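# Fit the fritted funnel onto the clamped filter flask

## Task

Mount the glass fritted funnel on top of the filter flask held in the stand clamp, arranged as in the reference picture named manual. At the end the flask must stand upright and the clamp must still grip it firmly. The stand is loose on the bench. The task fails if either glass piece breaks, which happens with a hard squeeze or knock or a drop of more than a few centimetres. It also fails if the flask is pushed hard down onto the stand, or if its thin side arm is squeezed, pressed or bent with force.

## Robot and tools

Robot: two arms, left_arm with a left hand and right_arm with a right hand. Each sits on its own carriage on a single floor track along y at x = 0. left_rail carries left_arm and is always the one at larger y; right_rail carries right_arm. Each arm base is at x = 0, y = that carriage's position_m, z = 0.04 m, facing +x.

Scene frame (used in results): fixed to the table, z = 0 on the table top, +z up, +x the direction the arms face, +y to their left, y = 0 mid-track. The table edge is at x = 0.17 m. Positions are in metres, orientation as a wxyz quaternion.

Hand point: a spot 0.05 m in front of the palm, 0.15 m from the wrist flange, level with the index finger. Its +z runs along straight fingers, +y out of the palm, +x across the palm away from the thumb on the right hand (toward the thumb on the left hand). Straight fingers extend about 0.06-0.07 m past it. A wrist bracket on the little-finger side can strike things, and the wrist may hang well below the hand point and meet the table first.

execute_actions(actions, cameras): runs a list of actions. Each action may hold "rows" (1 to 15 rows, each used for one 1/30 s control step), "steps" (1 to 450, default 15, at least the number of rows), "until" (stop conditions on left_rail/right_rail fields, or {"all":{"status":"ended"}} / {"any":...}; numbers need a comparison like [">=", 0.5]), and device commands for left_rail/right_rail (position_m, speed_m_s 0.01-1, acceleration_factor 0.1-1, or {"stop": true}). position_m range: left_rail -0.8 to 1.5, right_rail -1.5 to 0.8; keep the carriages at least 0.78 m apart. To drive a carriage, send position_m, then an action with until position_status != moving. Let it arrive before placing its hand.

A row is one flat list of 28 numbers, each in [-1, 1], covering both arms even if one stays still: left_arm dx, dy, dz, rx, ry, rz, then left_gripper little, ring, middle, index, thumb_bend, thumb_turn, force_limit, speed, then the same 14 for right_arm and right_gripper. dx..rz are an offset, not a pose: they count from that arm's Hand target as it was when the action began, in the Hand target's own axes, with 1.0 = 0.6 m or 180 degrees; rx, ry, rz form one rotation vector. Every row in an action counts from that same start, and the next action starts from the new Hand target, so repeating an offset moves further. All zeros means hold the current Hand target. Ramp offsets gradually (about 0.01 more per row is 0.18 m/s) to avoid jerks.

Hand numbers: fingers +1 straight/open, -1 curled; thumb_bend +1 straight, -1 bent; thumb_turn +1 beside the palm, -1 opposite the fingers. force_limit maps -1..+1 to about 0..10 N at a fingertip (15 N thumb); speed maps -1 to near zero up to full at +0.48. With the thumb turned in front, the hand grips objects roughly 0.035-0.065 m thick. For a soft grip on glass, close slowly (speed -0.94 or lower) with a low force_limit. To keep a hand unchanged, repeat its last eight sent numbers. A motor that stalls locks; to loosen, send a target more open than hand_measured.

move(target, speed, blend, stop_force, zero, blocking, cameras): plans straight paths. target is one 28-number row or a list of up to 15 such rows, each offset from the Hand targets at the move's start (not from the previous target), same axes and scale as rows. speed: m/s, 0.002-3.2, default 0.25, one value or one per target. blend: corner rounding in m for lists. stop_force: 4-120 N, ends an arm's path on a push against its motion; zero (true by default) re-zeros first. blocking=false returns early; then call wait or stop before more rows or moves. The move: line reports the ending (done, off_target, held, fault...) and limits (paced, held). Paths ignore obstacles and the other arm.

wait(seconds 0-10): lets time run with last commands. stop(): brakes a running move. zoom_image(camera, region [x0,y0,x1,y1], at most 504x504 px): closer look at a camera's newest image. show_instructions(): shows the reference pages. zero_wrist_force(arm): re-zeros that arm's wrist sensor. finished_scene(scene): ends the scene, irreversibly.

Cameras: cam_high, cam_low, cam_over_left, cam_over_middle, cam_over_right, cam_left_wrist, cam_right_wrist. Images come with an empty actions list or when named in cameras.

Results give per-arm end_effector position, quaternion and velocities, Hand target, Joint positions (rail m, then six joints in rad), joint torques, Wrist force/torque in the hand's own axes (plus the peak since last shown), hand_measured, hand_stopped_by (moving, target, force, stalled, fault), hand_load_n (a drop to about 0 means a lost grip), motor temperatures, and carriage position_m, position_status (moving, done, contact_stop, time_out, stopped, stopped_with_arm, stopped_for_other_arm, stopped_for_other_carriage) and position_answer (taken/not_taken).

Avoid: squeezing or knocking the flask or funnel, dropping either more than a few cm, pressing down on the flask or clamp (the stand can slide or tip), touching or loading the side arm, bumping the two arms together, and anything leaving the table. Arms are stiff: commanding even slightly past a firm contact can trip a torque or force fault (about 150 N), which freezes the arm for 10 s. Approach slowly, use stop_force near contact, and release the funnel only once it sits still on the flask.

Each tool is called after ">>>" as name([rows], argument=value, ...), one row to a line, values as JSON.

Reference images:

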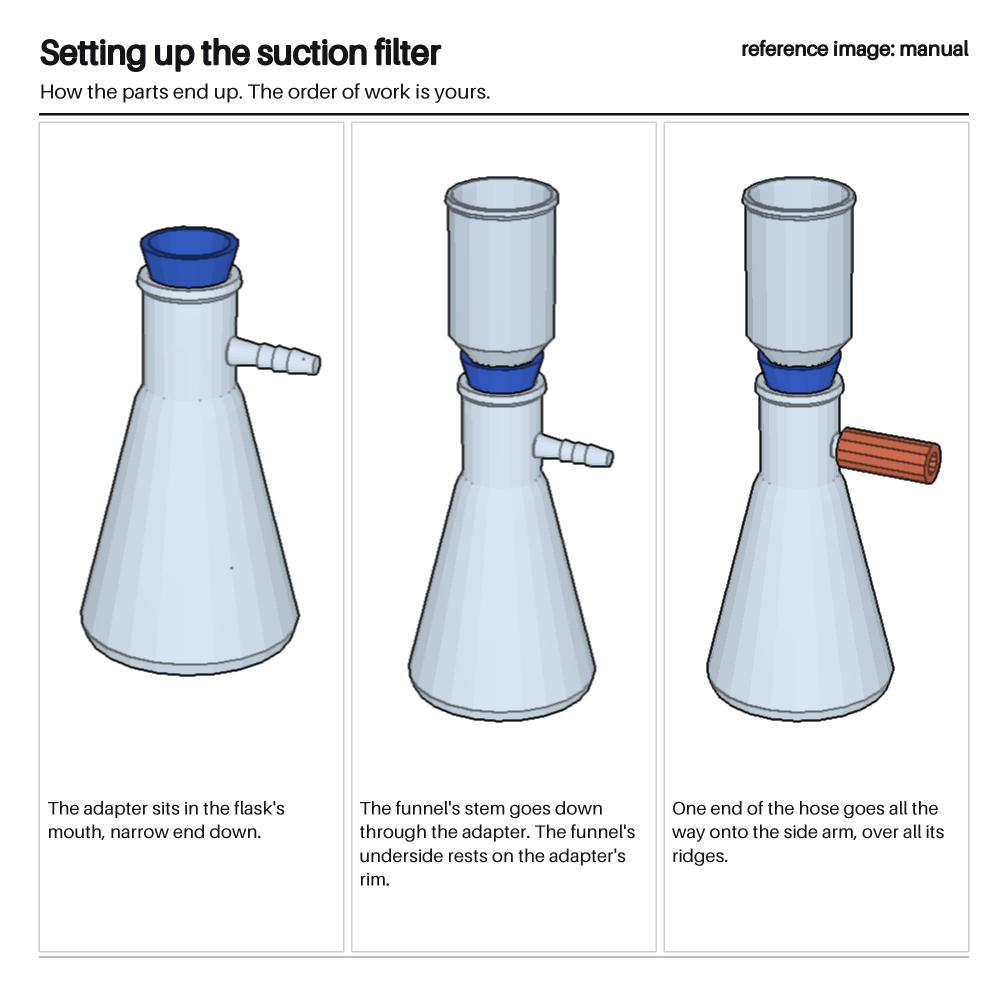

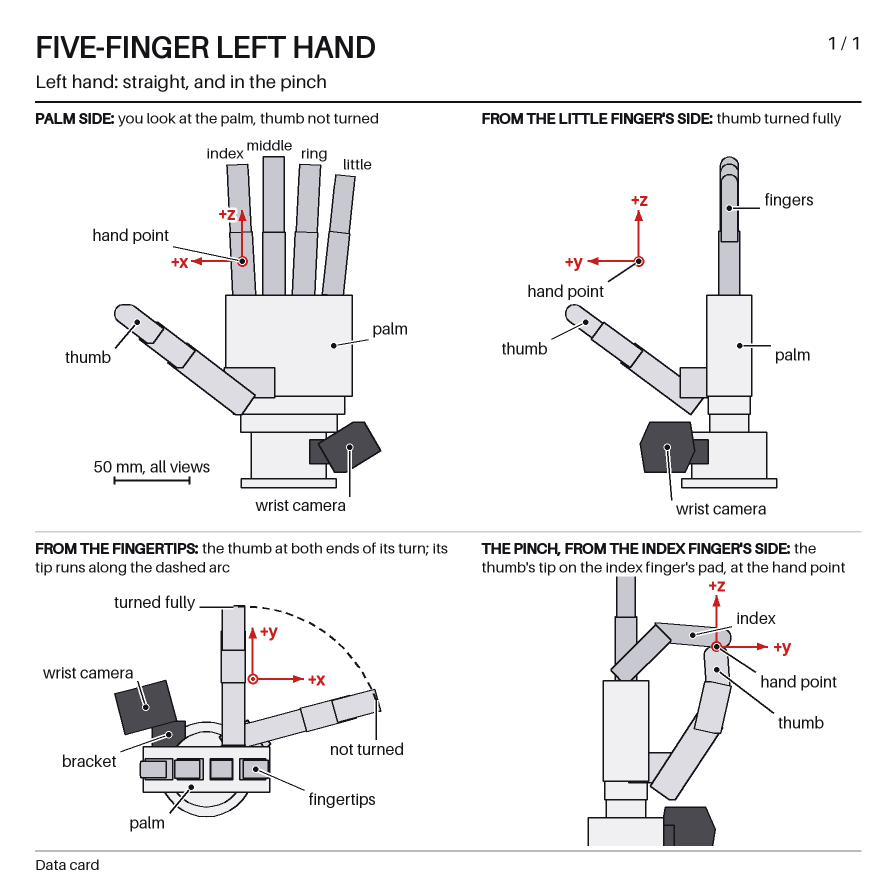

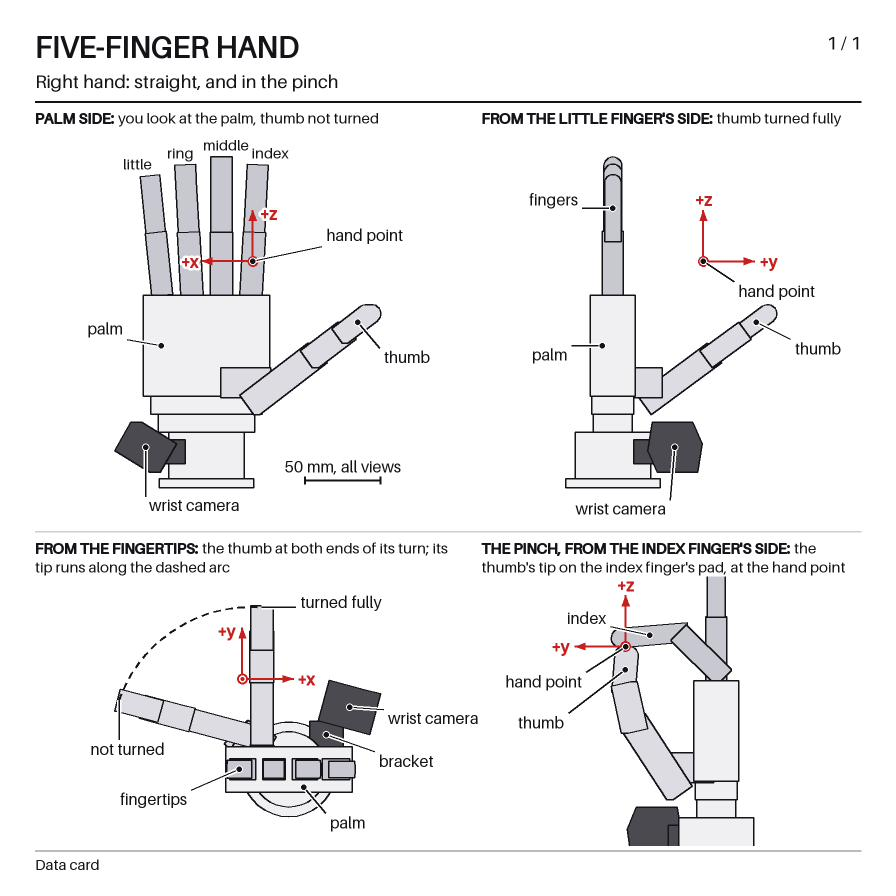

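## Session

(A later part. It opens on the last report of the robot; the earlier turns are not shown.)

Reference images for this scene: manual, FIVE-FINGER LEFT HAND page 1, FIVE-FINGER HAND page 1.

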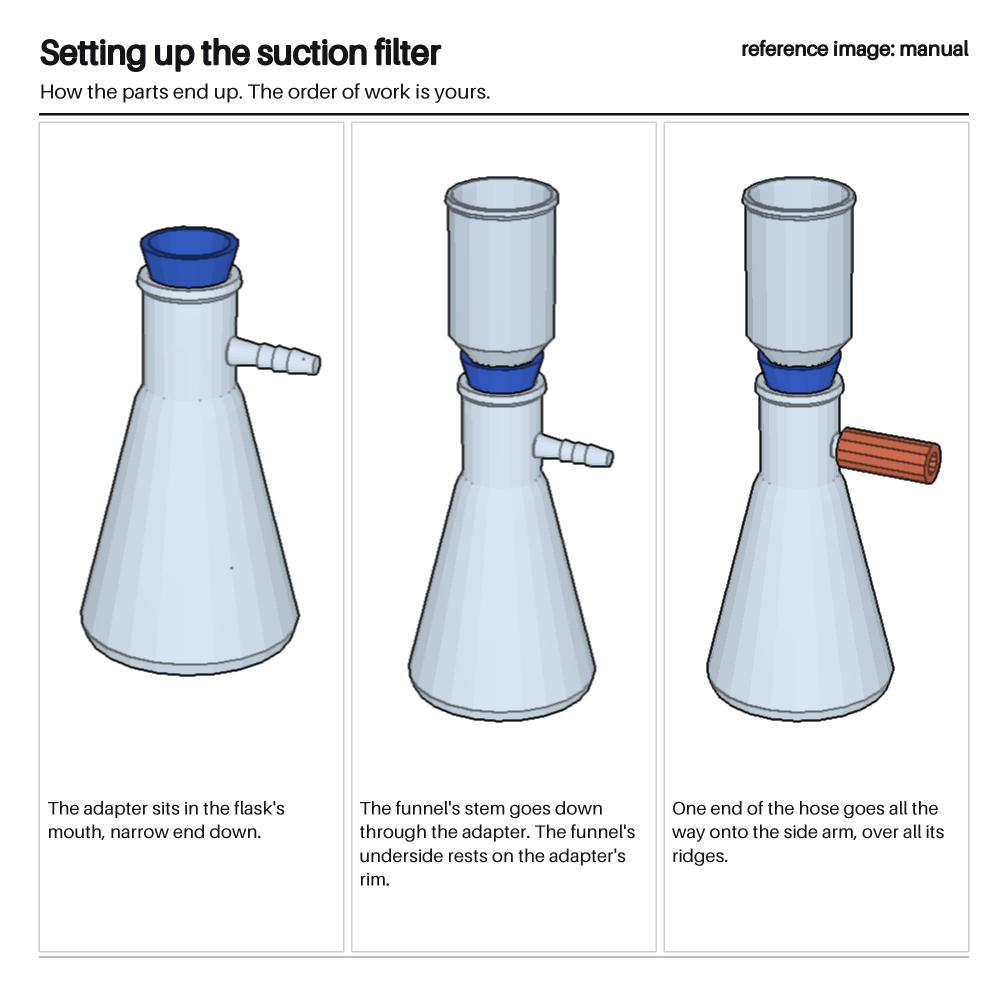

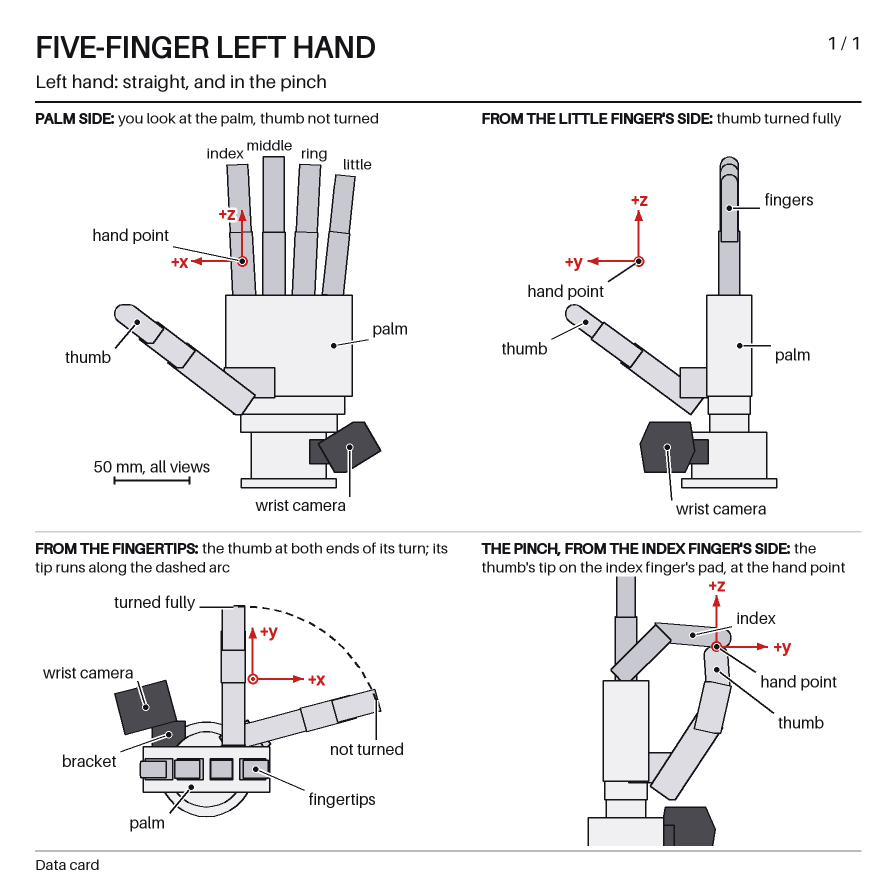

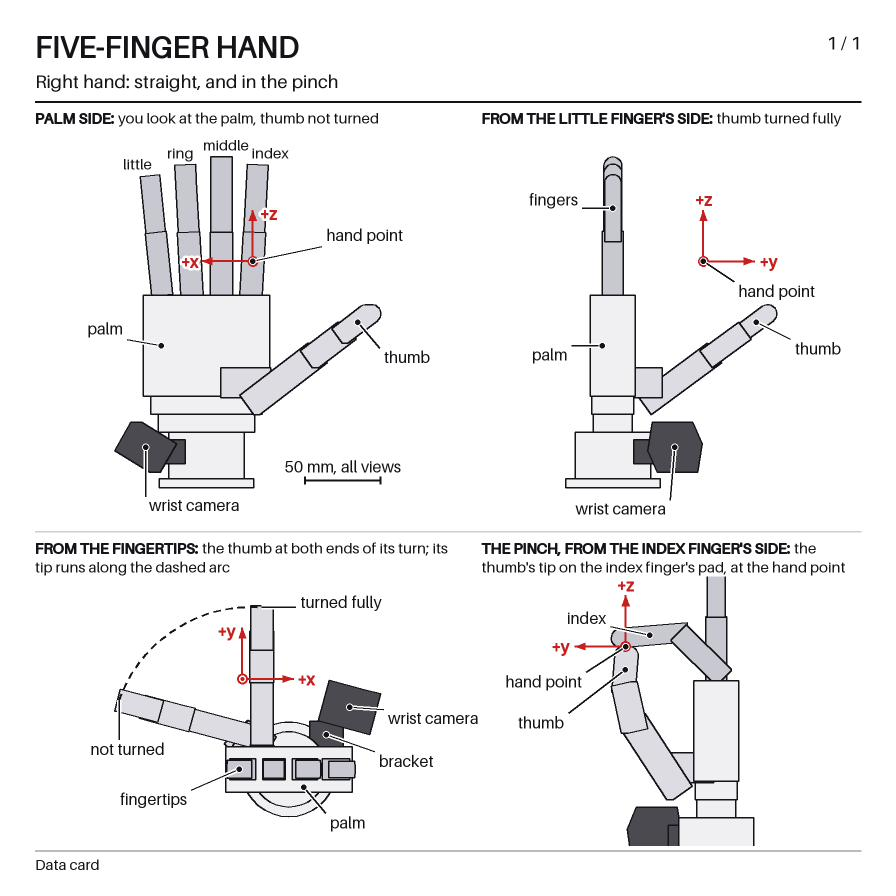

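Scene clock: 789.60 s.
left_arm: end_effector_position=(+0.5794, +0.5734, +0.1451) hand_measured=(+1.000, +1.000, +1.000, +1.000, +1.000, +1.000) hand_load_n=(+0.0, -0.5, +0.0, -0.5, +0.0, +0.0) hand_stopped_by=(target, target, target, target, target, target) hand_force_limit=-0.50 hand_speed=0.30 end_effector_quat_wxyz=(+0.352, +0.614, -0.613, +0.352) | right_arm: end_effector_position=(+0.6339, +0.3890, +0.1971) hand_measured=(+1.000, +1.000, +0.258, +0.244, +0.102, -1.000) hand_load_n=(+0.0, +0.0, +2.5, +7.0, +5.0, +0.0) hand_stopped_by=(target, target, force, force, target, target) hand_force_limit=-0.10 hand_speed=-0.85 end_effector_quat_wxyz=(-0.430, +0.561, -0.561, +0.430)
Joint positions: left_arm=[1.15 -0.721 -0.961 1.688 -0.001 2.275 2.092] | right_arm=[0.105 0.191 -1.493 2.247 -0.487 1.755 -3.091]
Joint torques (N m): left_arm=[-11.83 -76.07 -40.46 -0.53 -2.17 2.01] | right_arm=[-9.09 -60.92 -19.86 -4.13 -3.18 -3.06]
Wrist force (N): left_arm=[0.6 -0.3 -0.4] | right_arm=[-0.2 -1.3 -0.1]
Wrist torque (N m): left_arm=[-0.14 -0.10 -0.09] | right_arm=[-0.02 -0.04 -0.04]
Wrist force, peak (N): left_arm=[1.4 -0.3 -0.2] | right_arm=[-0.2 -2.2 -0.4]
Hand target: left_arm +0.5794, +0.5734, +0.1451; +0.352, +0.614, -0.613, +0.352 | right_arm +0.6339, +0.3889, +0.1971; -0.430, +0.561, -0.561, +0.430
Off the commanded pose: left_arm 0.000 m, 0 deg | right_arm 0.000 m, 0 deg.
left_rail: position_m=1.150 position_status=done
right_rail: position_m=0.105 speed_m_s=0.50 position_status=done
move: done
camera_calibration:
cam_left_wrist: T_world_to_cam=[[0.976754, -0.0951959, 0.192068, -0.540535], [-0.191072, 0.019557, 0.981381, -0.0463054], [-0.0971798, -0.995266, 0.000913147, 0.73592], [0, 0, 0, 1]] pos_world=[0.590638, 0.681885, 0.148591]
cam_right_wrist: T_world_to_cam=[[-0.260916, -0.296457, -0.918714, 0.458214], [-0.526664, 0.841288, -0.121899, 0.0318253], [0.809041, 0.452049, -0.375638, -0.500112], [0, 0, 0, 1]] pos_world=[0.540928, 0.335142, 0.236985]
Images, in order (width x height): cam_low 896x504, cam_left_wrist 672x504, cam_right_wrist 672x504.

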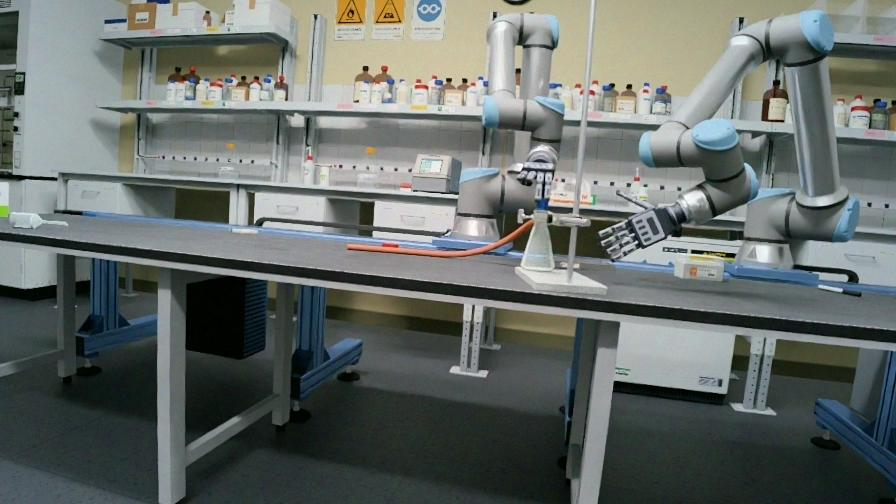

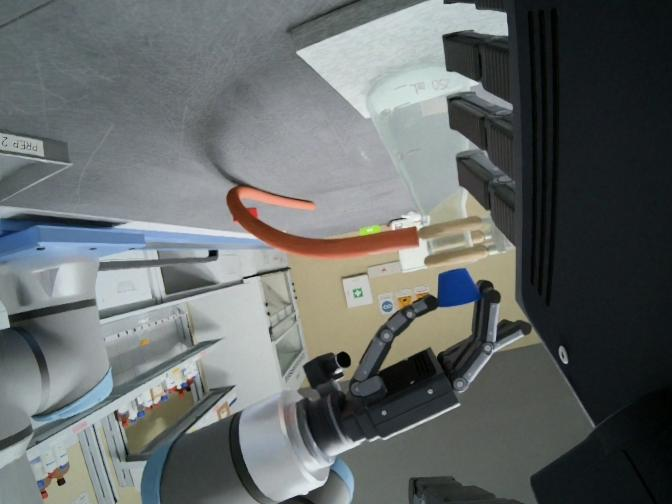

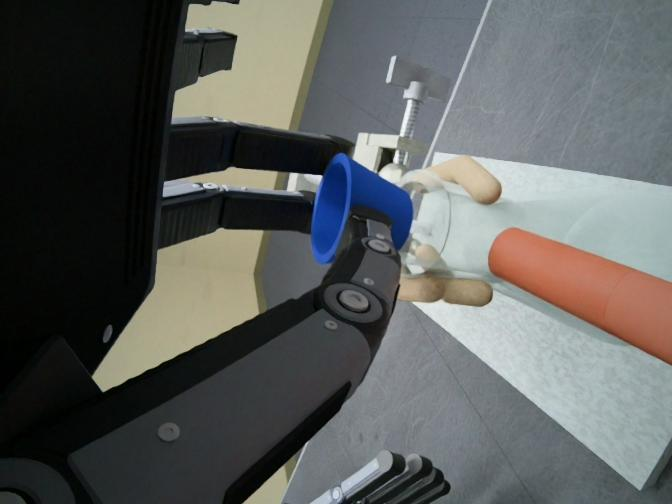

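>>> move(target=[0,0,0,0,0,0,1,1,1,1,1,1,-0.5,0.3,0.0017,0.03542,0.0095,0,0,0,1,1,-0.15,-0.15,0.1,-1,-0.1,-0.85], speed=0.02, stop_force=5, cameras=["cam_left_wrist","cam_right_wrist","cam_low"])

>>> zoom_image(camera="cam_left_wrist", region=[410, 210, 510, 330])

>>> zoom_image(camera="cam_low", region=[520, 180, 570, 230])

>>> zoom_image(camera="cam_right_wrist", region=[300, 110, 470, 310])

Scene clock: 801.50 s.
left_arm: end_effector_position=(+0.5794, +0.5734, +0.1451) hand_measured=(+1.000, +1.000, +1.000, +1.000, +1.000, +1.000) hand_load_n=(+0.0, +0.0, +0.0, +0.0, +0.0, +0.0) hand_stopped_by=(target, target, target, target, target, target) hand_force_limit=-0.50 hand_speed=0.30 end_effector_quat_wxyz=(+0.352, +0.614, -0.613, +0.352) | right_arm: end_effector_position=(+0.6340, +0.3883, +0.1825) hand_measured=(+1.000, +1.000, +0.258, +0.244, +0.100, -1.000) hand_load_n=(+0.0, +0.0, +3.5, +8.5, +1.5, +1.0) hand_stopped_by=(target, target, force, force, target, target) hand_force_limit=-0.10 hand_speed=-0.85 end_effector_quat_wxyz=(-0.430, +0.561, -0.561, +0.430)
Joint positions: left_arm=[1.15 -0.721 -0.961 1.688 -0.001 2.275 2.092] | right_arm=[0.105 0.189 -1.472 2.26 -0.52 1.753 -3.092]
Joint torques (N m): left_arm=[-11.87 -76.59 -40.73 -0.92 -2.21 2.52] | right_arm=[9.52 -58.16 -43.25 3.61 2.29 -1.97]
Wrist force (N): left_arm=[1.0 -0.1 -0.4] | right_arm=[-2.9 -6.5 -0.5]
Wrist torque (N m): left_arm=[-0.11 -0.15 -0.08] | right_arm=[-0.09 -0.02 -0.13]
Wrist force, peak (N): left_arm=[1.0 -0.4 -1.1] | right_arm=[-4.7 -10.2 0.0]
Hand target: left_arm +0.5794, +0.5734, +0.1451; +0.352, +0.614, -0.613, +0.352 | right_arm +0.6340, +0.3883, +0.1825; -0.430, +0.561, -0.561, +0.430 (not the last commanded pose)
Off the commanded pose: left_arm 0.000 m, 0 deg | right_arm 0.007 m, 0 deg.
left_rail: position_m=1.150 position_status=done
right_rail: position_m=0.105 speed_m_s=0.50 position_status=done
move: contact (right_arm)
camera_calibration:
cam_left_wrist: T_world_to_cam=[[0.976754, -0.0951959, 0.192068, -0.540535], [-0.191072, 0.019557, 0.981381, -0.0463054], [-0.0971798, -0.995266, 0.000913147, 0.73592], [0, 0, 0, 1]] pos_world=[0.590638, 0.681885, 0.148591]
cam_right_wrist: T_world_to_cam=[[-0.260916, -0.296457, -0.918714, 0.444563], [-0.526664, 0.841288, -0.121899, 0.0307186], [0.809041, 0.452049, -0.375638, -0.505235], [0, 0, 0, 1]] pos_world=[0.540928, 0.334342, 0.222385]
Images, in order (width x height): cam_low 896x504, cam_left_wrist 672x504, cam_right_wrist 672x504.

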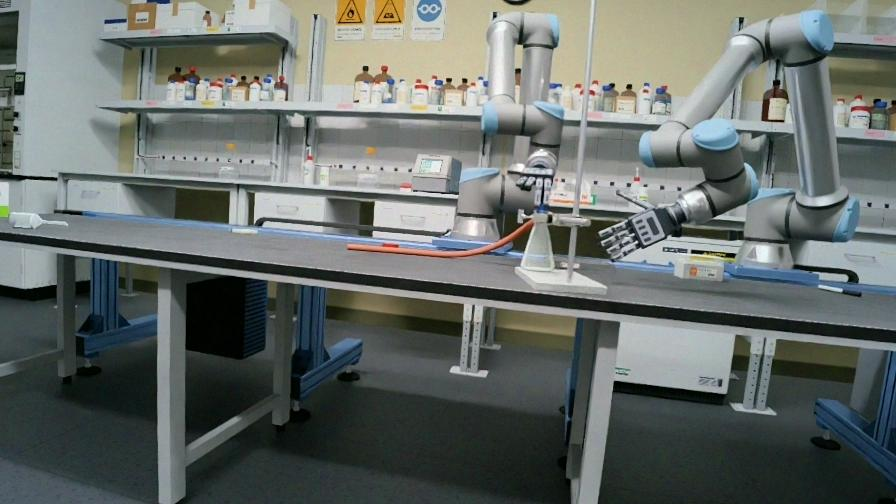

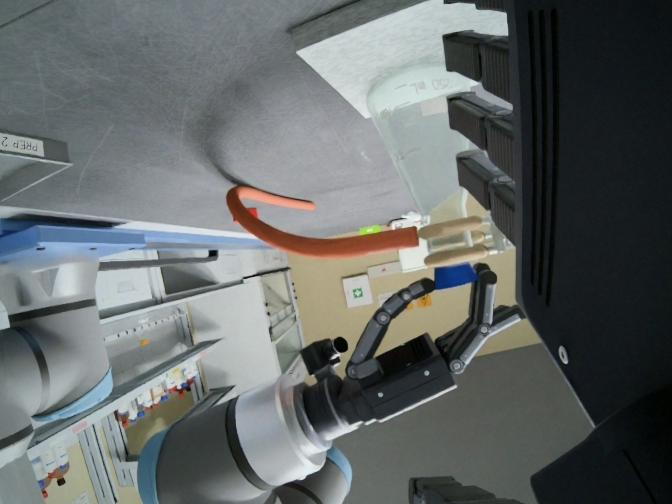

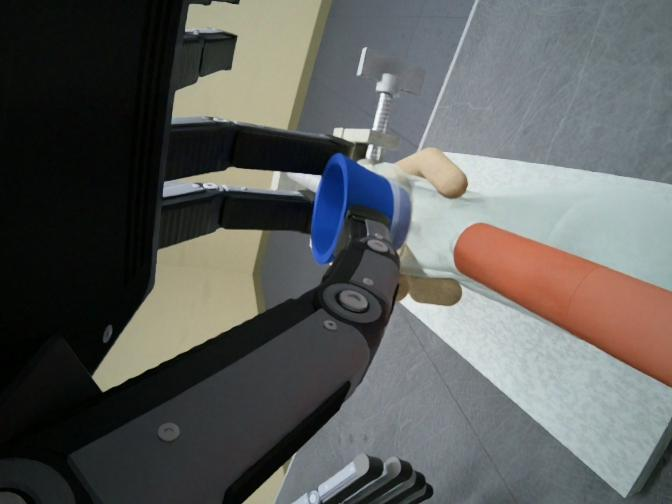

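Scaled by 4.200 from the camera's 672x504 image, which has a finer 960x720 frame.

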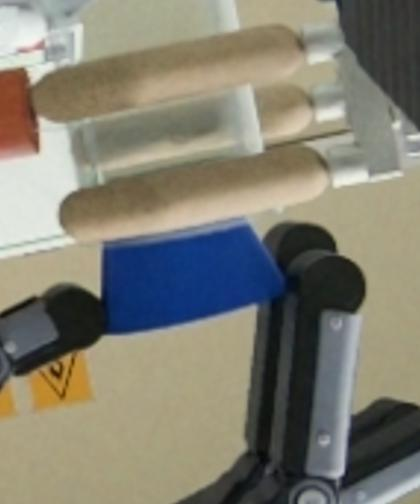

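Scaled by 10.080 from the camera's 896x504 image, which has a finer 1280x720 frame.

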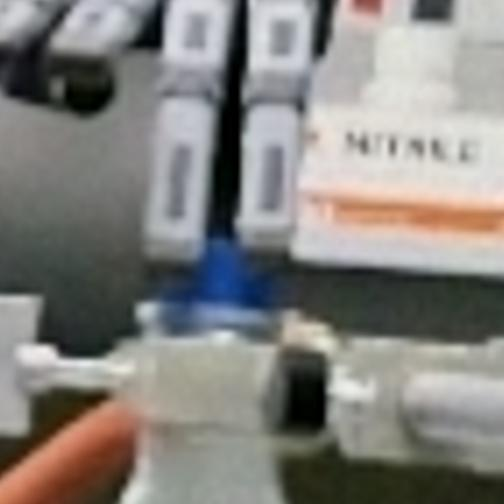

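Scaled by 2.520 from the camera's 672x504 image, which has a finer 960x720 frame.

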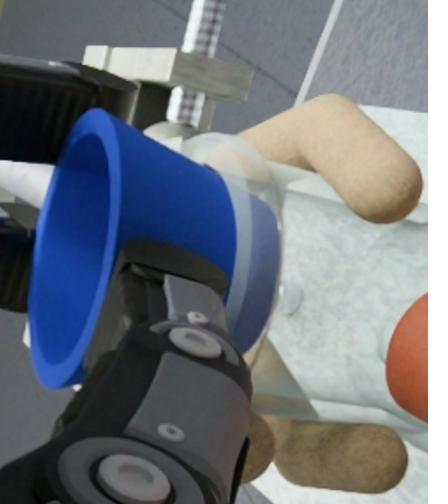

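>>> execute_actions([
  {"rows":[[0,0,0,0,0,0,1,1,1,1,1,1,-0.5,0.3,0,0,0,0,0,0,1,1,0.5,0.5,0.1,-1,-0.1,-0.6]],"steps":40},
], cameras=["cam_left_wrist","cam_right_wrist"])

>>> zoom_image(camera="cam_left_wrist", region=[410, 210, 510, 330])

>>> zoom_image(camera="cam_right_wrist", region=[300, 110, 470, 310])

Scene clock: 808.07 s.
left_arm: end_effector_position=(+0.5794, +0.5734, +0.1451) hand_measured=(+1.000, +1.000, +1.000, +1.000, +1.000, +1.000) hand_load_n=(+0.0, +0.0, +0.0, +0.0, +0.0, +0.0) hand_stopped_by=(target, target, target, target, target, target) hand_force_limit=-0.50 hand_speed=0.30 end_effector_quat_wxyz=(+0.352, +0.614, -0.613, +0.352) | right_arm: end_effector_position=(+0.6340, +0.3883, +0.1825) hand_measured=(+1.000, +1.000, +0.500, +0.500, +0.100, -1.000) hand_load_n=(-0.5, -0.5, +0.0, +0.0, +0.0, +0.0) hand_stopped_by=(target, target, target, target, target, target) hand_force_limit=-0.10 hand_speed=-0.60 end_effector_quat_wxyz=(-0.430, +0.561, -0.561, +0.430)
Joint positions: left_arm=[1.15 -0.721 -0.961 1.688 -0.001 2.275 2.092] | right_arm=[0.105 0.189 -1.472 2.26 -0.52 1.753 -3.092]
Joint torques (N m): left_arm=[-11.89 -77.48 -41.19 -1.16 -1.97 2.06] | right_arm=[10.16 -58.71 -43.25 -0.5 1.87 1.24]
Wrist force (N): left_arm=[1.0 -0.4 -0.5] | right_arm=[0.1 -1.9 -0.1]
Wrist torque (N m): left_arm=[-0.15 -0.15 -0.07] | right_arm=[-0.11 -0.08 -0.03]
Wrist force, peak (N): left_arm=[1.5 0.0 -0.6] | right_arm=[-2.8 -7.0 -0.7]
Hand target: left_arm +0.5794, +0.5734, +0.1451; +0.352, +0.614, -0.613, +0.352 | right_arm +0.6340, +0.3883, +0.1825; -0.430, +0.561, -0.561, +0.430
Off the commanded pose: left_arm 0.000 m, 0 deg | right_arm 0.000 m, 0 deg.
left_rail: position_m=1.150 position_status=done
right_rail: position_m=0.105 speed_m_s=0.50 position_status=done
camera_calibration:
cam_left_wrist: T_world_to_cam=[[0.976754, -0.0951959, 0.192068, -0.540535], [-0.191072, 0.019557, 0.981381, -0.0463054], [-0.0971798, -0.995266, 0.000913147, 0.73592], [0, 0, 0, 1]] pos_world=[0.590638, 0.681885, 0.148591]
cam_right_wrist: T_world_to_cam=[[-0.260916, -0.296457, -0.918714, 0.444563], [-0.526664, 0.841288, -0.121899, 0.0307186], [0.809041, 0.452049, -0.375638, -0.505235], [0, 0, 0, 1]] pos_world=[0.540928, 0.334342, 0.222385]
Images, in order (width x height): cam_left_wrist 672x504, cam_right_wrist 672x504.

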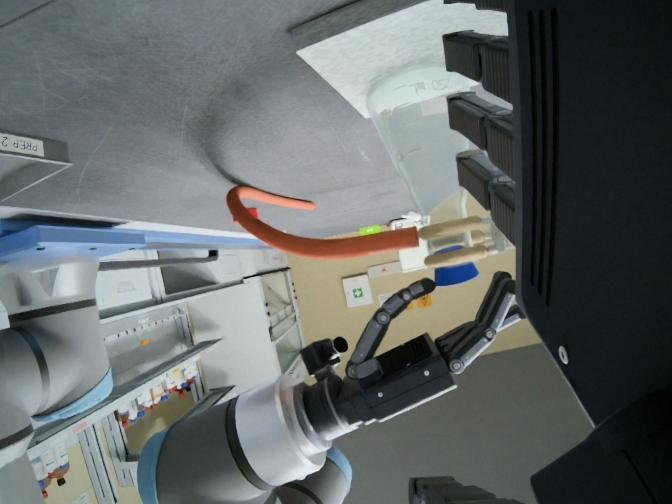

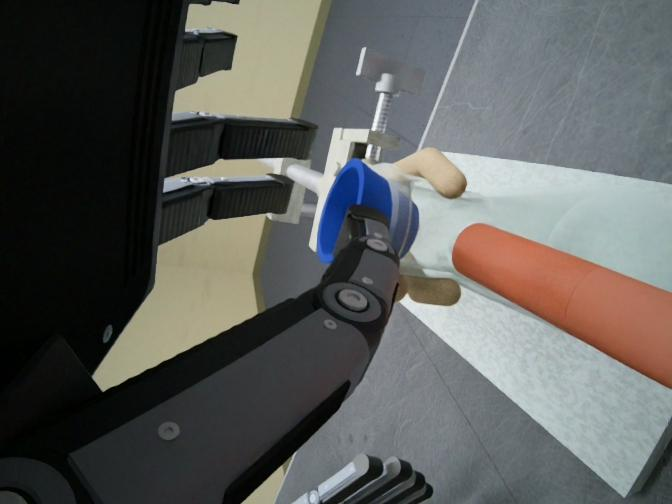

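Scaled by 4.200 from the camera's 672x504 image, which has a finer 960x720 frame.

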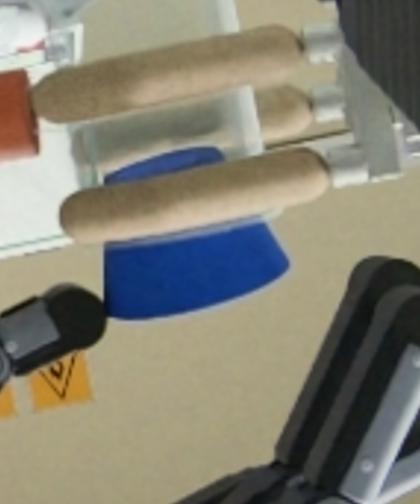

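Scaled by 2.520 from the camera's 672x504 image, which has a finer 960x720 frame.

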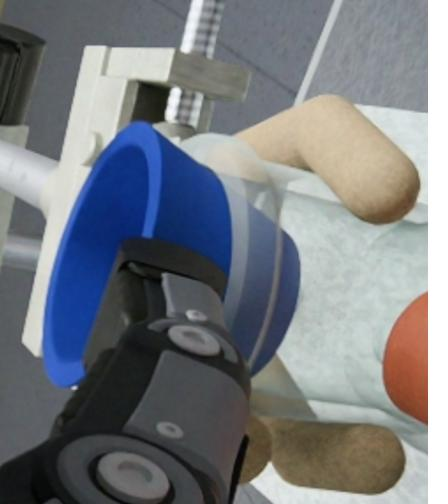

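>>> move([
  [0,0,0,0,0,0,1,1,1,1,1,1,-0.5,0.3,0,0.0035,-0.0129,0,0,0,1,1,0.5,0.5,0.1,-1,-0.1,-0.6],
  [0,0,0,0,0,0,1,1,1,1,1,1,-0.5,0.3,0,-0.077,-0.0345,0,0,0,1,1,0.5,0.5,0.1,-1,-0.1,-0.6],
], speed=0.05, cameras=["cam_left_wrist","cam_right_wrist","cam_low"])

>>> zoom_image(camera="cam_left_wrist", region=[410, 210, 510, 330])

>>> zoom_image(camera="cam_low", region=[520, 180, 570, 230])

>>> zoom_image(camera="cam_right_wrist", region=[340, 110, 540, 310])

Scene clock: 815.63 s.
left_arm: end_effector_position=(+0.5794, +0.5734, +0.1451) hand_measured=(+1.000, +1.000, +1.000, +1.000, +1.000, +1.000) hand_load_n=(+0.0, +0.0, +0.0, +0.0, -0.5, +0.0) hand_stopped_by=(target, target, target, target, target, target) hand_force_limit=-0.50 hand_speed=0.30 end_effector_quat_wxyz=(+0.352, +0.614, -0.613, +0.352) | right_arm: end_effector_position=(+0.6259, +0.3883, +0.2323) hand_measured=(+1.000, +1.000, +0.500, +0.500, +0.100, -1.000) hand_load_n=(+0.0, +0.0, -0.5, +0.0, +0.0, +0.0) hand_stopped_by=(target, target, target, target, target, target) hand_force_limit=-0.10 hand_speed=-0.60 end_effector_quat_wxyz=(-0.430, +0.561, -0.561, +0.430)
Joint positions: left_arm=[1.15 -0.721 -0.961 1.688 -0.001 2.275 2.092] | right_arm=[0.105 0.193 -1.553 2.23 -0.409 1.757 -3.091]
Joint torques (N m): left_arm=[-13.72 -77.95 -40.96 -1.18 -2.01 1.95] | right_arm=[4.12 -60.09 -51.42 2.81 0.96 2.36]
Wrist force (N): left_arm=[0.7 -0.3 -0.4] | right_arm=[-0.1 -1.7 -0.2]
Wrist torque (N m): left_arm=[-0.14 -0.12 -0.09] | right_arm=[-0.06 -0.02 -0.11]
Wrist force, peak (N): left_arm=[1.3 -0.5 -0.5] | right_arm=[-0.8 -2.3 0.5]
Hand target: left_arm +0.5794, +0.5734, +0.1451; +0.352, +0.614, -0.613, +0.352 | right_arm +0.6260, +0.3883, +0.2325; -0.430, +0.561, -0.561, +0.430
Off the commanded pose: left_arm 0.000 m, 0 deg | right_arm 0.000 m, 0 deg.
left_rail: position_m=1.150 position_status=done
right_rail: position_m=0.105 speed_m_s=0.50 position_status=done
move: done
camera_calibration:
cam_left_wrist: T_world_to_cam=[[0.976754, -0.0951959, 0.192068, -0.540535], [-0.191072, 0.019557, 0.981381, -0.0463054], [-0.0971798, -0.995266, 0.000913147, 0.73592], [0, 0, 0, 1]] pos_world=[0.590638, 0.681885, 0.148591]
cam_right_wrist: T_world_to_cam=[[-0.260916, -0.296457, -0.918714, 0.48832], [-0.526664, 0.841288, -0.121899, 0.032588], [0.809041, 0.452049, -0.375638, -0.480018], [0, 0, 0, 1]] pos_world=[0.532928, 0.334342, 0.272285]
Images, in order (width x height): cam_low 896x504, cam_left_wrist 672x504, cam_right_wrist 672x504.

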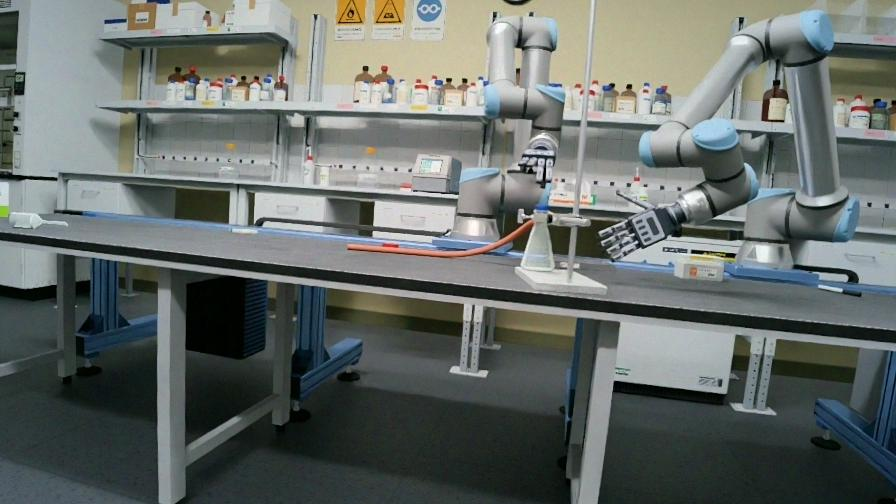

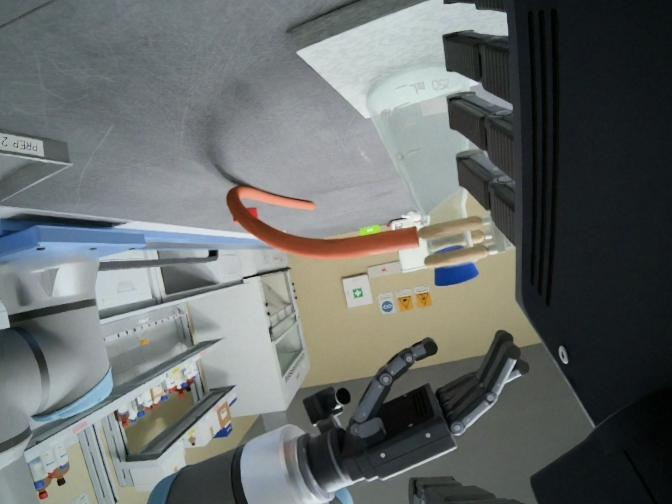

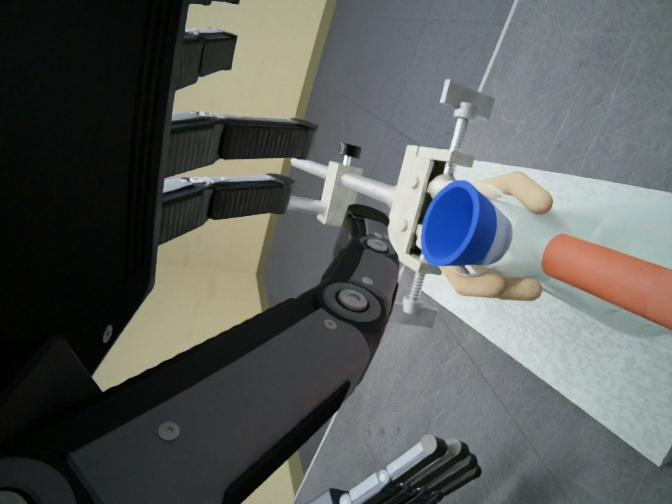

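Scaled by 4.200 from the camera's 672x504 image, which has a finer 960x720 frame.

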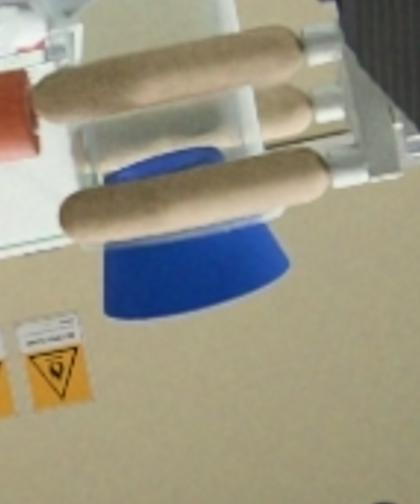

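Scaled by 10.080 from the camera's 896x504 image, which has a finer 1280x720 frame.

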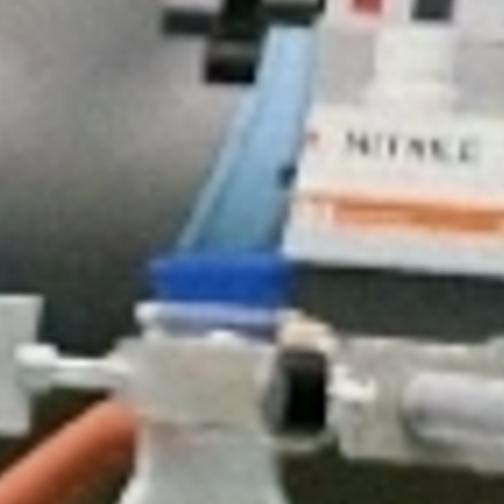

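Scaled by 2.520 from the camera's 672x504 image, which has a finer 960x720 frame.

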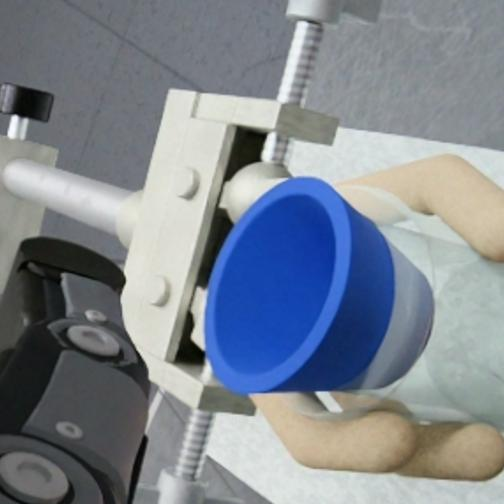

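>>> move(target=[0,0,0,0,0,0,1,1,1,1,1,1,-0.5,0.3,-0.0033,0.03817,0.03785,0,0,0,1,1,0.6,0.6,0.1,-1,-0.1,-0.3], speed=0.08)

>>> move(target=[0,0,0,0,0,0,1,1,1,1,1,1,-0.5,0.3,0,0.02898,0.00777,0,0,0,1,1,0.6,0.6,0.1,-1,-0.1,-0.3], speed=0.015, stop_force=4, cameras=["cam_left_wrist","cam_right_wrist"])

>>> zoom_image(camera="cam_left_wrist", region=[410, 210, 510, 330])

Scene clock: 833.17 s.
left_arm: end_effector_position=(+0.5794, +0.5734, +0.1451) hand_measured=(+1.000, +1.000, +1.000, +1.000, +1.000, +1.000) hand_load_n=(+0.0, +0.0, +0.0, +0.0, +0.0, -0.5) hand_stopped_by=(target, target, target, target, target, target) hand_force_limit=-0.50 hand_speed=0.30 end_effector_quat_wxyz=(+0.352, +0.614, -0.613, +0.352) | right_arm: end_effector_position=(+0.6419, +0.3902, +0.2045) hand_measured=(+1.000, +1.000, +0.600, +0.600, +0.100, -1.000) hand_load_n=(+0.0, +0.0, -0.5, +0.0, +0.0, +0.5) hand_stopped_by=(target, target, target, target, target, target) hand_force_limit=-0.10 hand_speed=-0.30 end_effector_quat_wxyz=(-0.430, +0.561, -0.561, +0.430)
Joint positions: left_arm=[1.15 -0.721 -0.961 1.688 -0.001 2.275 2.092] | right_arm=[0.105 0.19 -1.491 2.228 -0.469 1.754 -3.092]
Joint torques (N m): left_arm=[-12.55 -77.05 -41.46 -0.72 -1.76 2.13] | right_arm=[-10.56 -18.56 -49.34 -4.43 -3.11 -3.06]
Wrist force (N): left_arm=[0.4 0.0 -0.6] | right_arm=[-0.3 -1.9 -0.2]
Wrist torque (N m): left_arm=[-0.08 -0.07 -0.12] | right_arm=[-0.07 0.00 -0.09]
Wrist force, peak (N): left_arm=[1.2 -0.2 -0.7] | right_arm=[-0.6 -2.6 -0.6]
Hand target: left_arm +0.5794, +0.5734, +0.1451; +0.352, +0.614, -0.613, +0.352 | right_arm +0.6419, +0.3902, +0.2044; -0.430, +0.561, -0.561, +0.430
Off the commanded pose: left_arm 0.000 m, 0 deg | right_arm 0.000 m, 0 deg.
left_rail: position_m=1.150 position_status=done
right_rail: position_m=0.105 speed_m_s=0.50 position_status=done
move: done

Scene clock: 835.93 s.
left_arm: end_effector_position=(+0.5794, +0.5734, +0.1451) hand_measured=(+1.000, +1.000, +1.000, +1.000, +1.000, +1.000) hand_load_n=(+0.0, +0.0, +0.0, +0.0, +0.0, +0.0) hand_stopped_by=(target, target, target, target, target, target) hand_force_limit=-0.50 hand_speed=0.30 end_effector_quat_wxyz=(+0.352, +0.614, -0.613, +0.352) | right_arm: end_effector_position=(+0.6419, +0.3902, +0.1871) hand_measured=(+1.000, +1.000, +0.600, +0.600, +0.100, -1.000) hand_load_n=(+0.0, +0.0, +0.0, +0.0, -0.5, +0.0) hand_stopped_by=(target, target, target, target, target, target) hand_force_limit=-0.10 hand_speed=-0.30 end_effector_quat_wxyz=(-0.430, +0.561, -0.561, +0.430)
Joint positions: left_arm=[1.15 -0.721 -0.961 1.688 -0.001 2.275 2.092] | right_arm=[0.105 0.19 -1.467 2.242 -0.508 1.754 -3.092]
Joint torques (N m): left_arm=[-12.34 -77.04 -40.37 -0.8 -1.76 1.72] | right_arm=[-7.72 -61.08 -47.95 2.49 -2.23 -2.6]
Wrist force (N): left_arm=[0.7 -0.1 -0.7] | right_arm=[0.0 -3.8 -5.0]
Wrist torque (N m): left_arm=[-0.09 -0.12 -0.10] | right_arm=[-0.10 -0.05 -0.08]
Wrist force, peak (N): left_arm=[1.2 -0.4 -0.7] | right_arm=[-0.2 -5.3 -5.7]
Hand target: left_arm +0.5794, +0.5734, +0.1451; +0.352, +0.614, -0.613, +0.352 | right_arm +0.6419, +0.3902, +0.1871; -0.430, +0.561, -0.561, +0.430 (not the last commanded pose)
Off the commanded pose: left_arm 0.000 m, 0 deg | right_arm 0.001 m, 0 deg.
left_rail: position_m=1.150 position_status=done
right_rail: position_m=0.105 speed_m_s=0.50 position_status=done
move: contact (right_arm)
camera_calibration:
cam_left_wrist: T_world_to_cam=[[0.976754, -0.0951959, 0.192068, -0.540535], [-0.191072, 0.019557, 0.981381, -0.0463054], [-0.0971798, -0.995266, 0.000913147, 0.73592], [0, 0, 0, 1]] pos_world=[0.590638, 0.681885, 0.148591]
cam_right_wrist: T_world_to_cam=[[-0.260916, -0.296457, -0.918714, 0.45147], [-0.526664, 0.841288, -0.121899, 0.0338101], [0.809041, 0.452049, -0.375638, -0.510884], [0, 0, 0, 1]] pos_world=[0.548928, 0.336342, 0.226985]
Images, in order (width x height): cam_left_wrist 672x504, cam_right_wrist 672x504.

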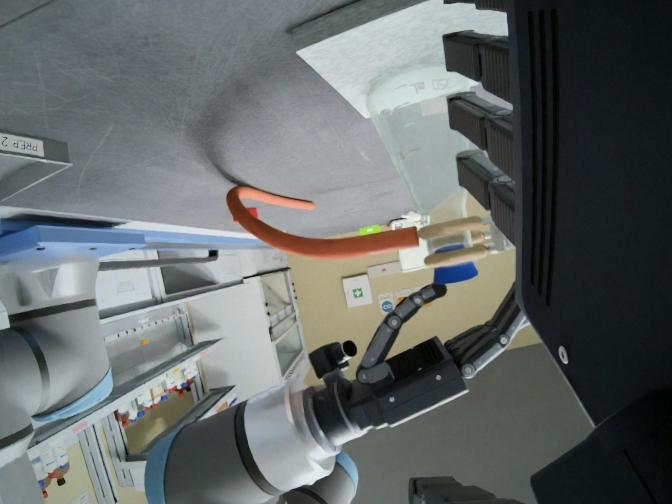

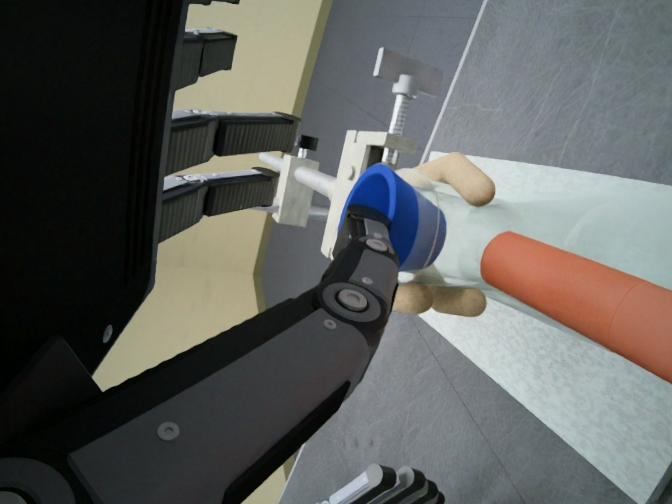

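Scaled by 4.200 from the camera's 672x504 image, which has a finer 960x720 frame.

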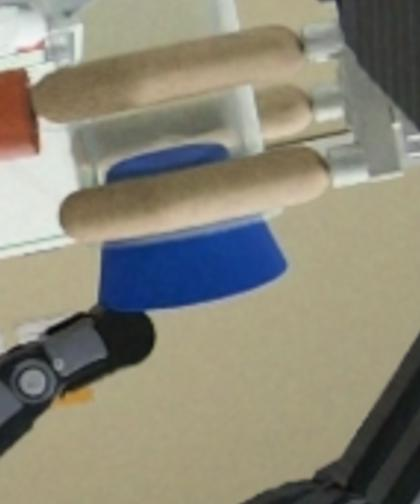

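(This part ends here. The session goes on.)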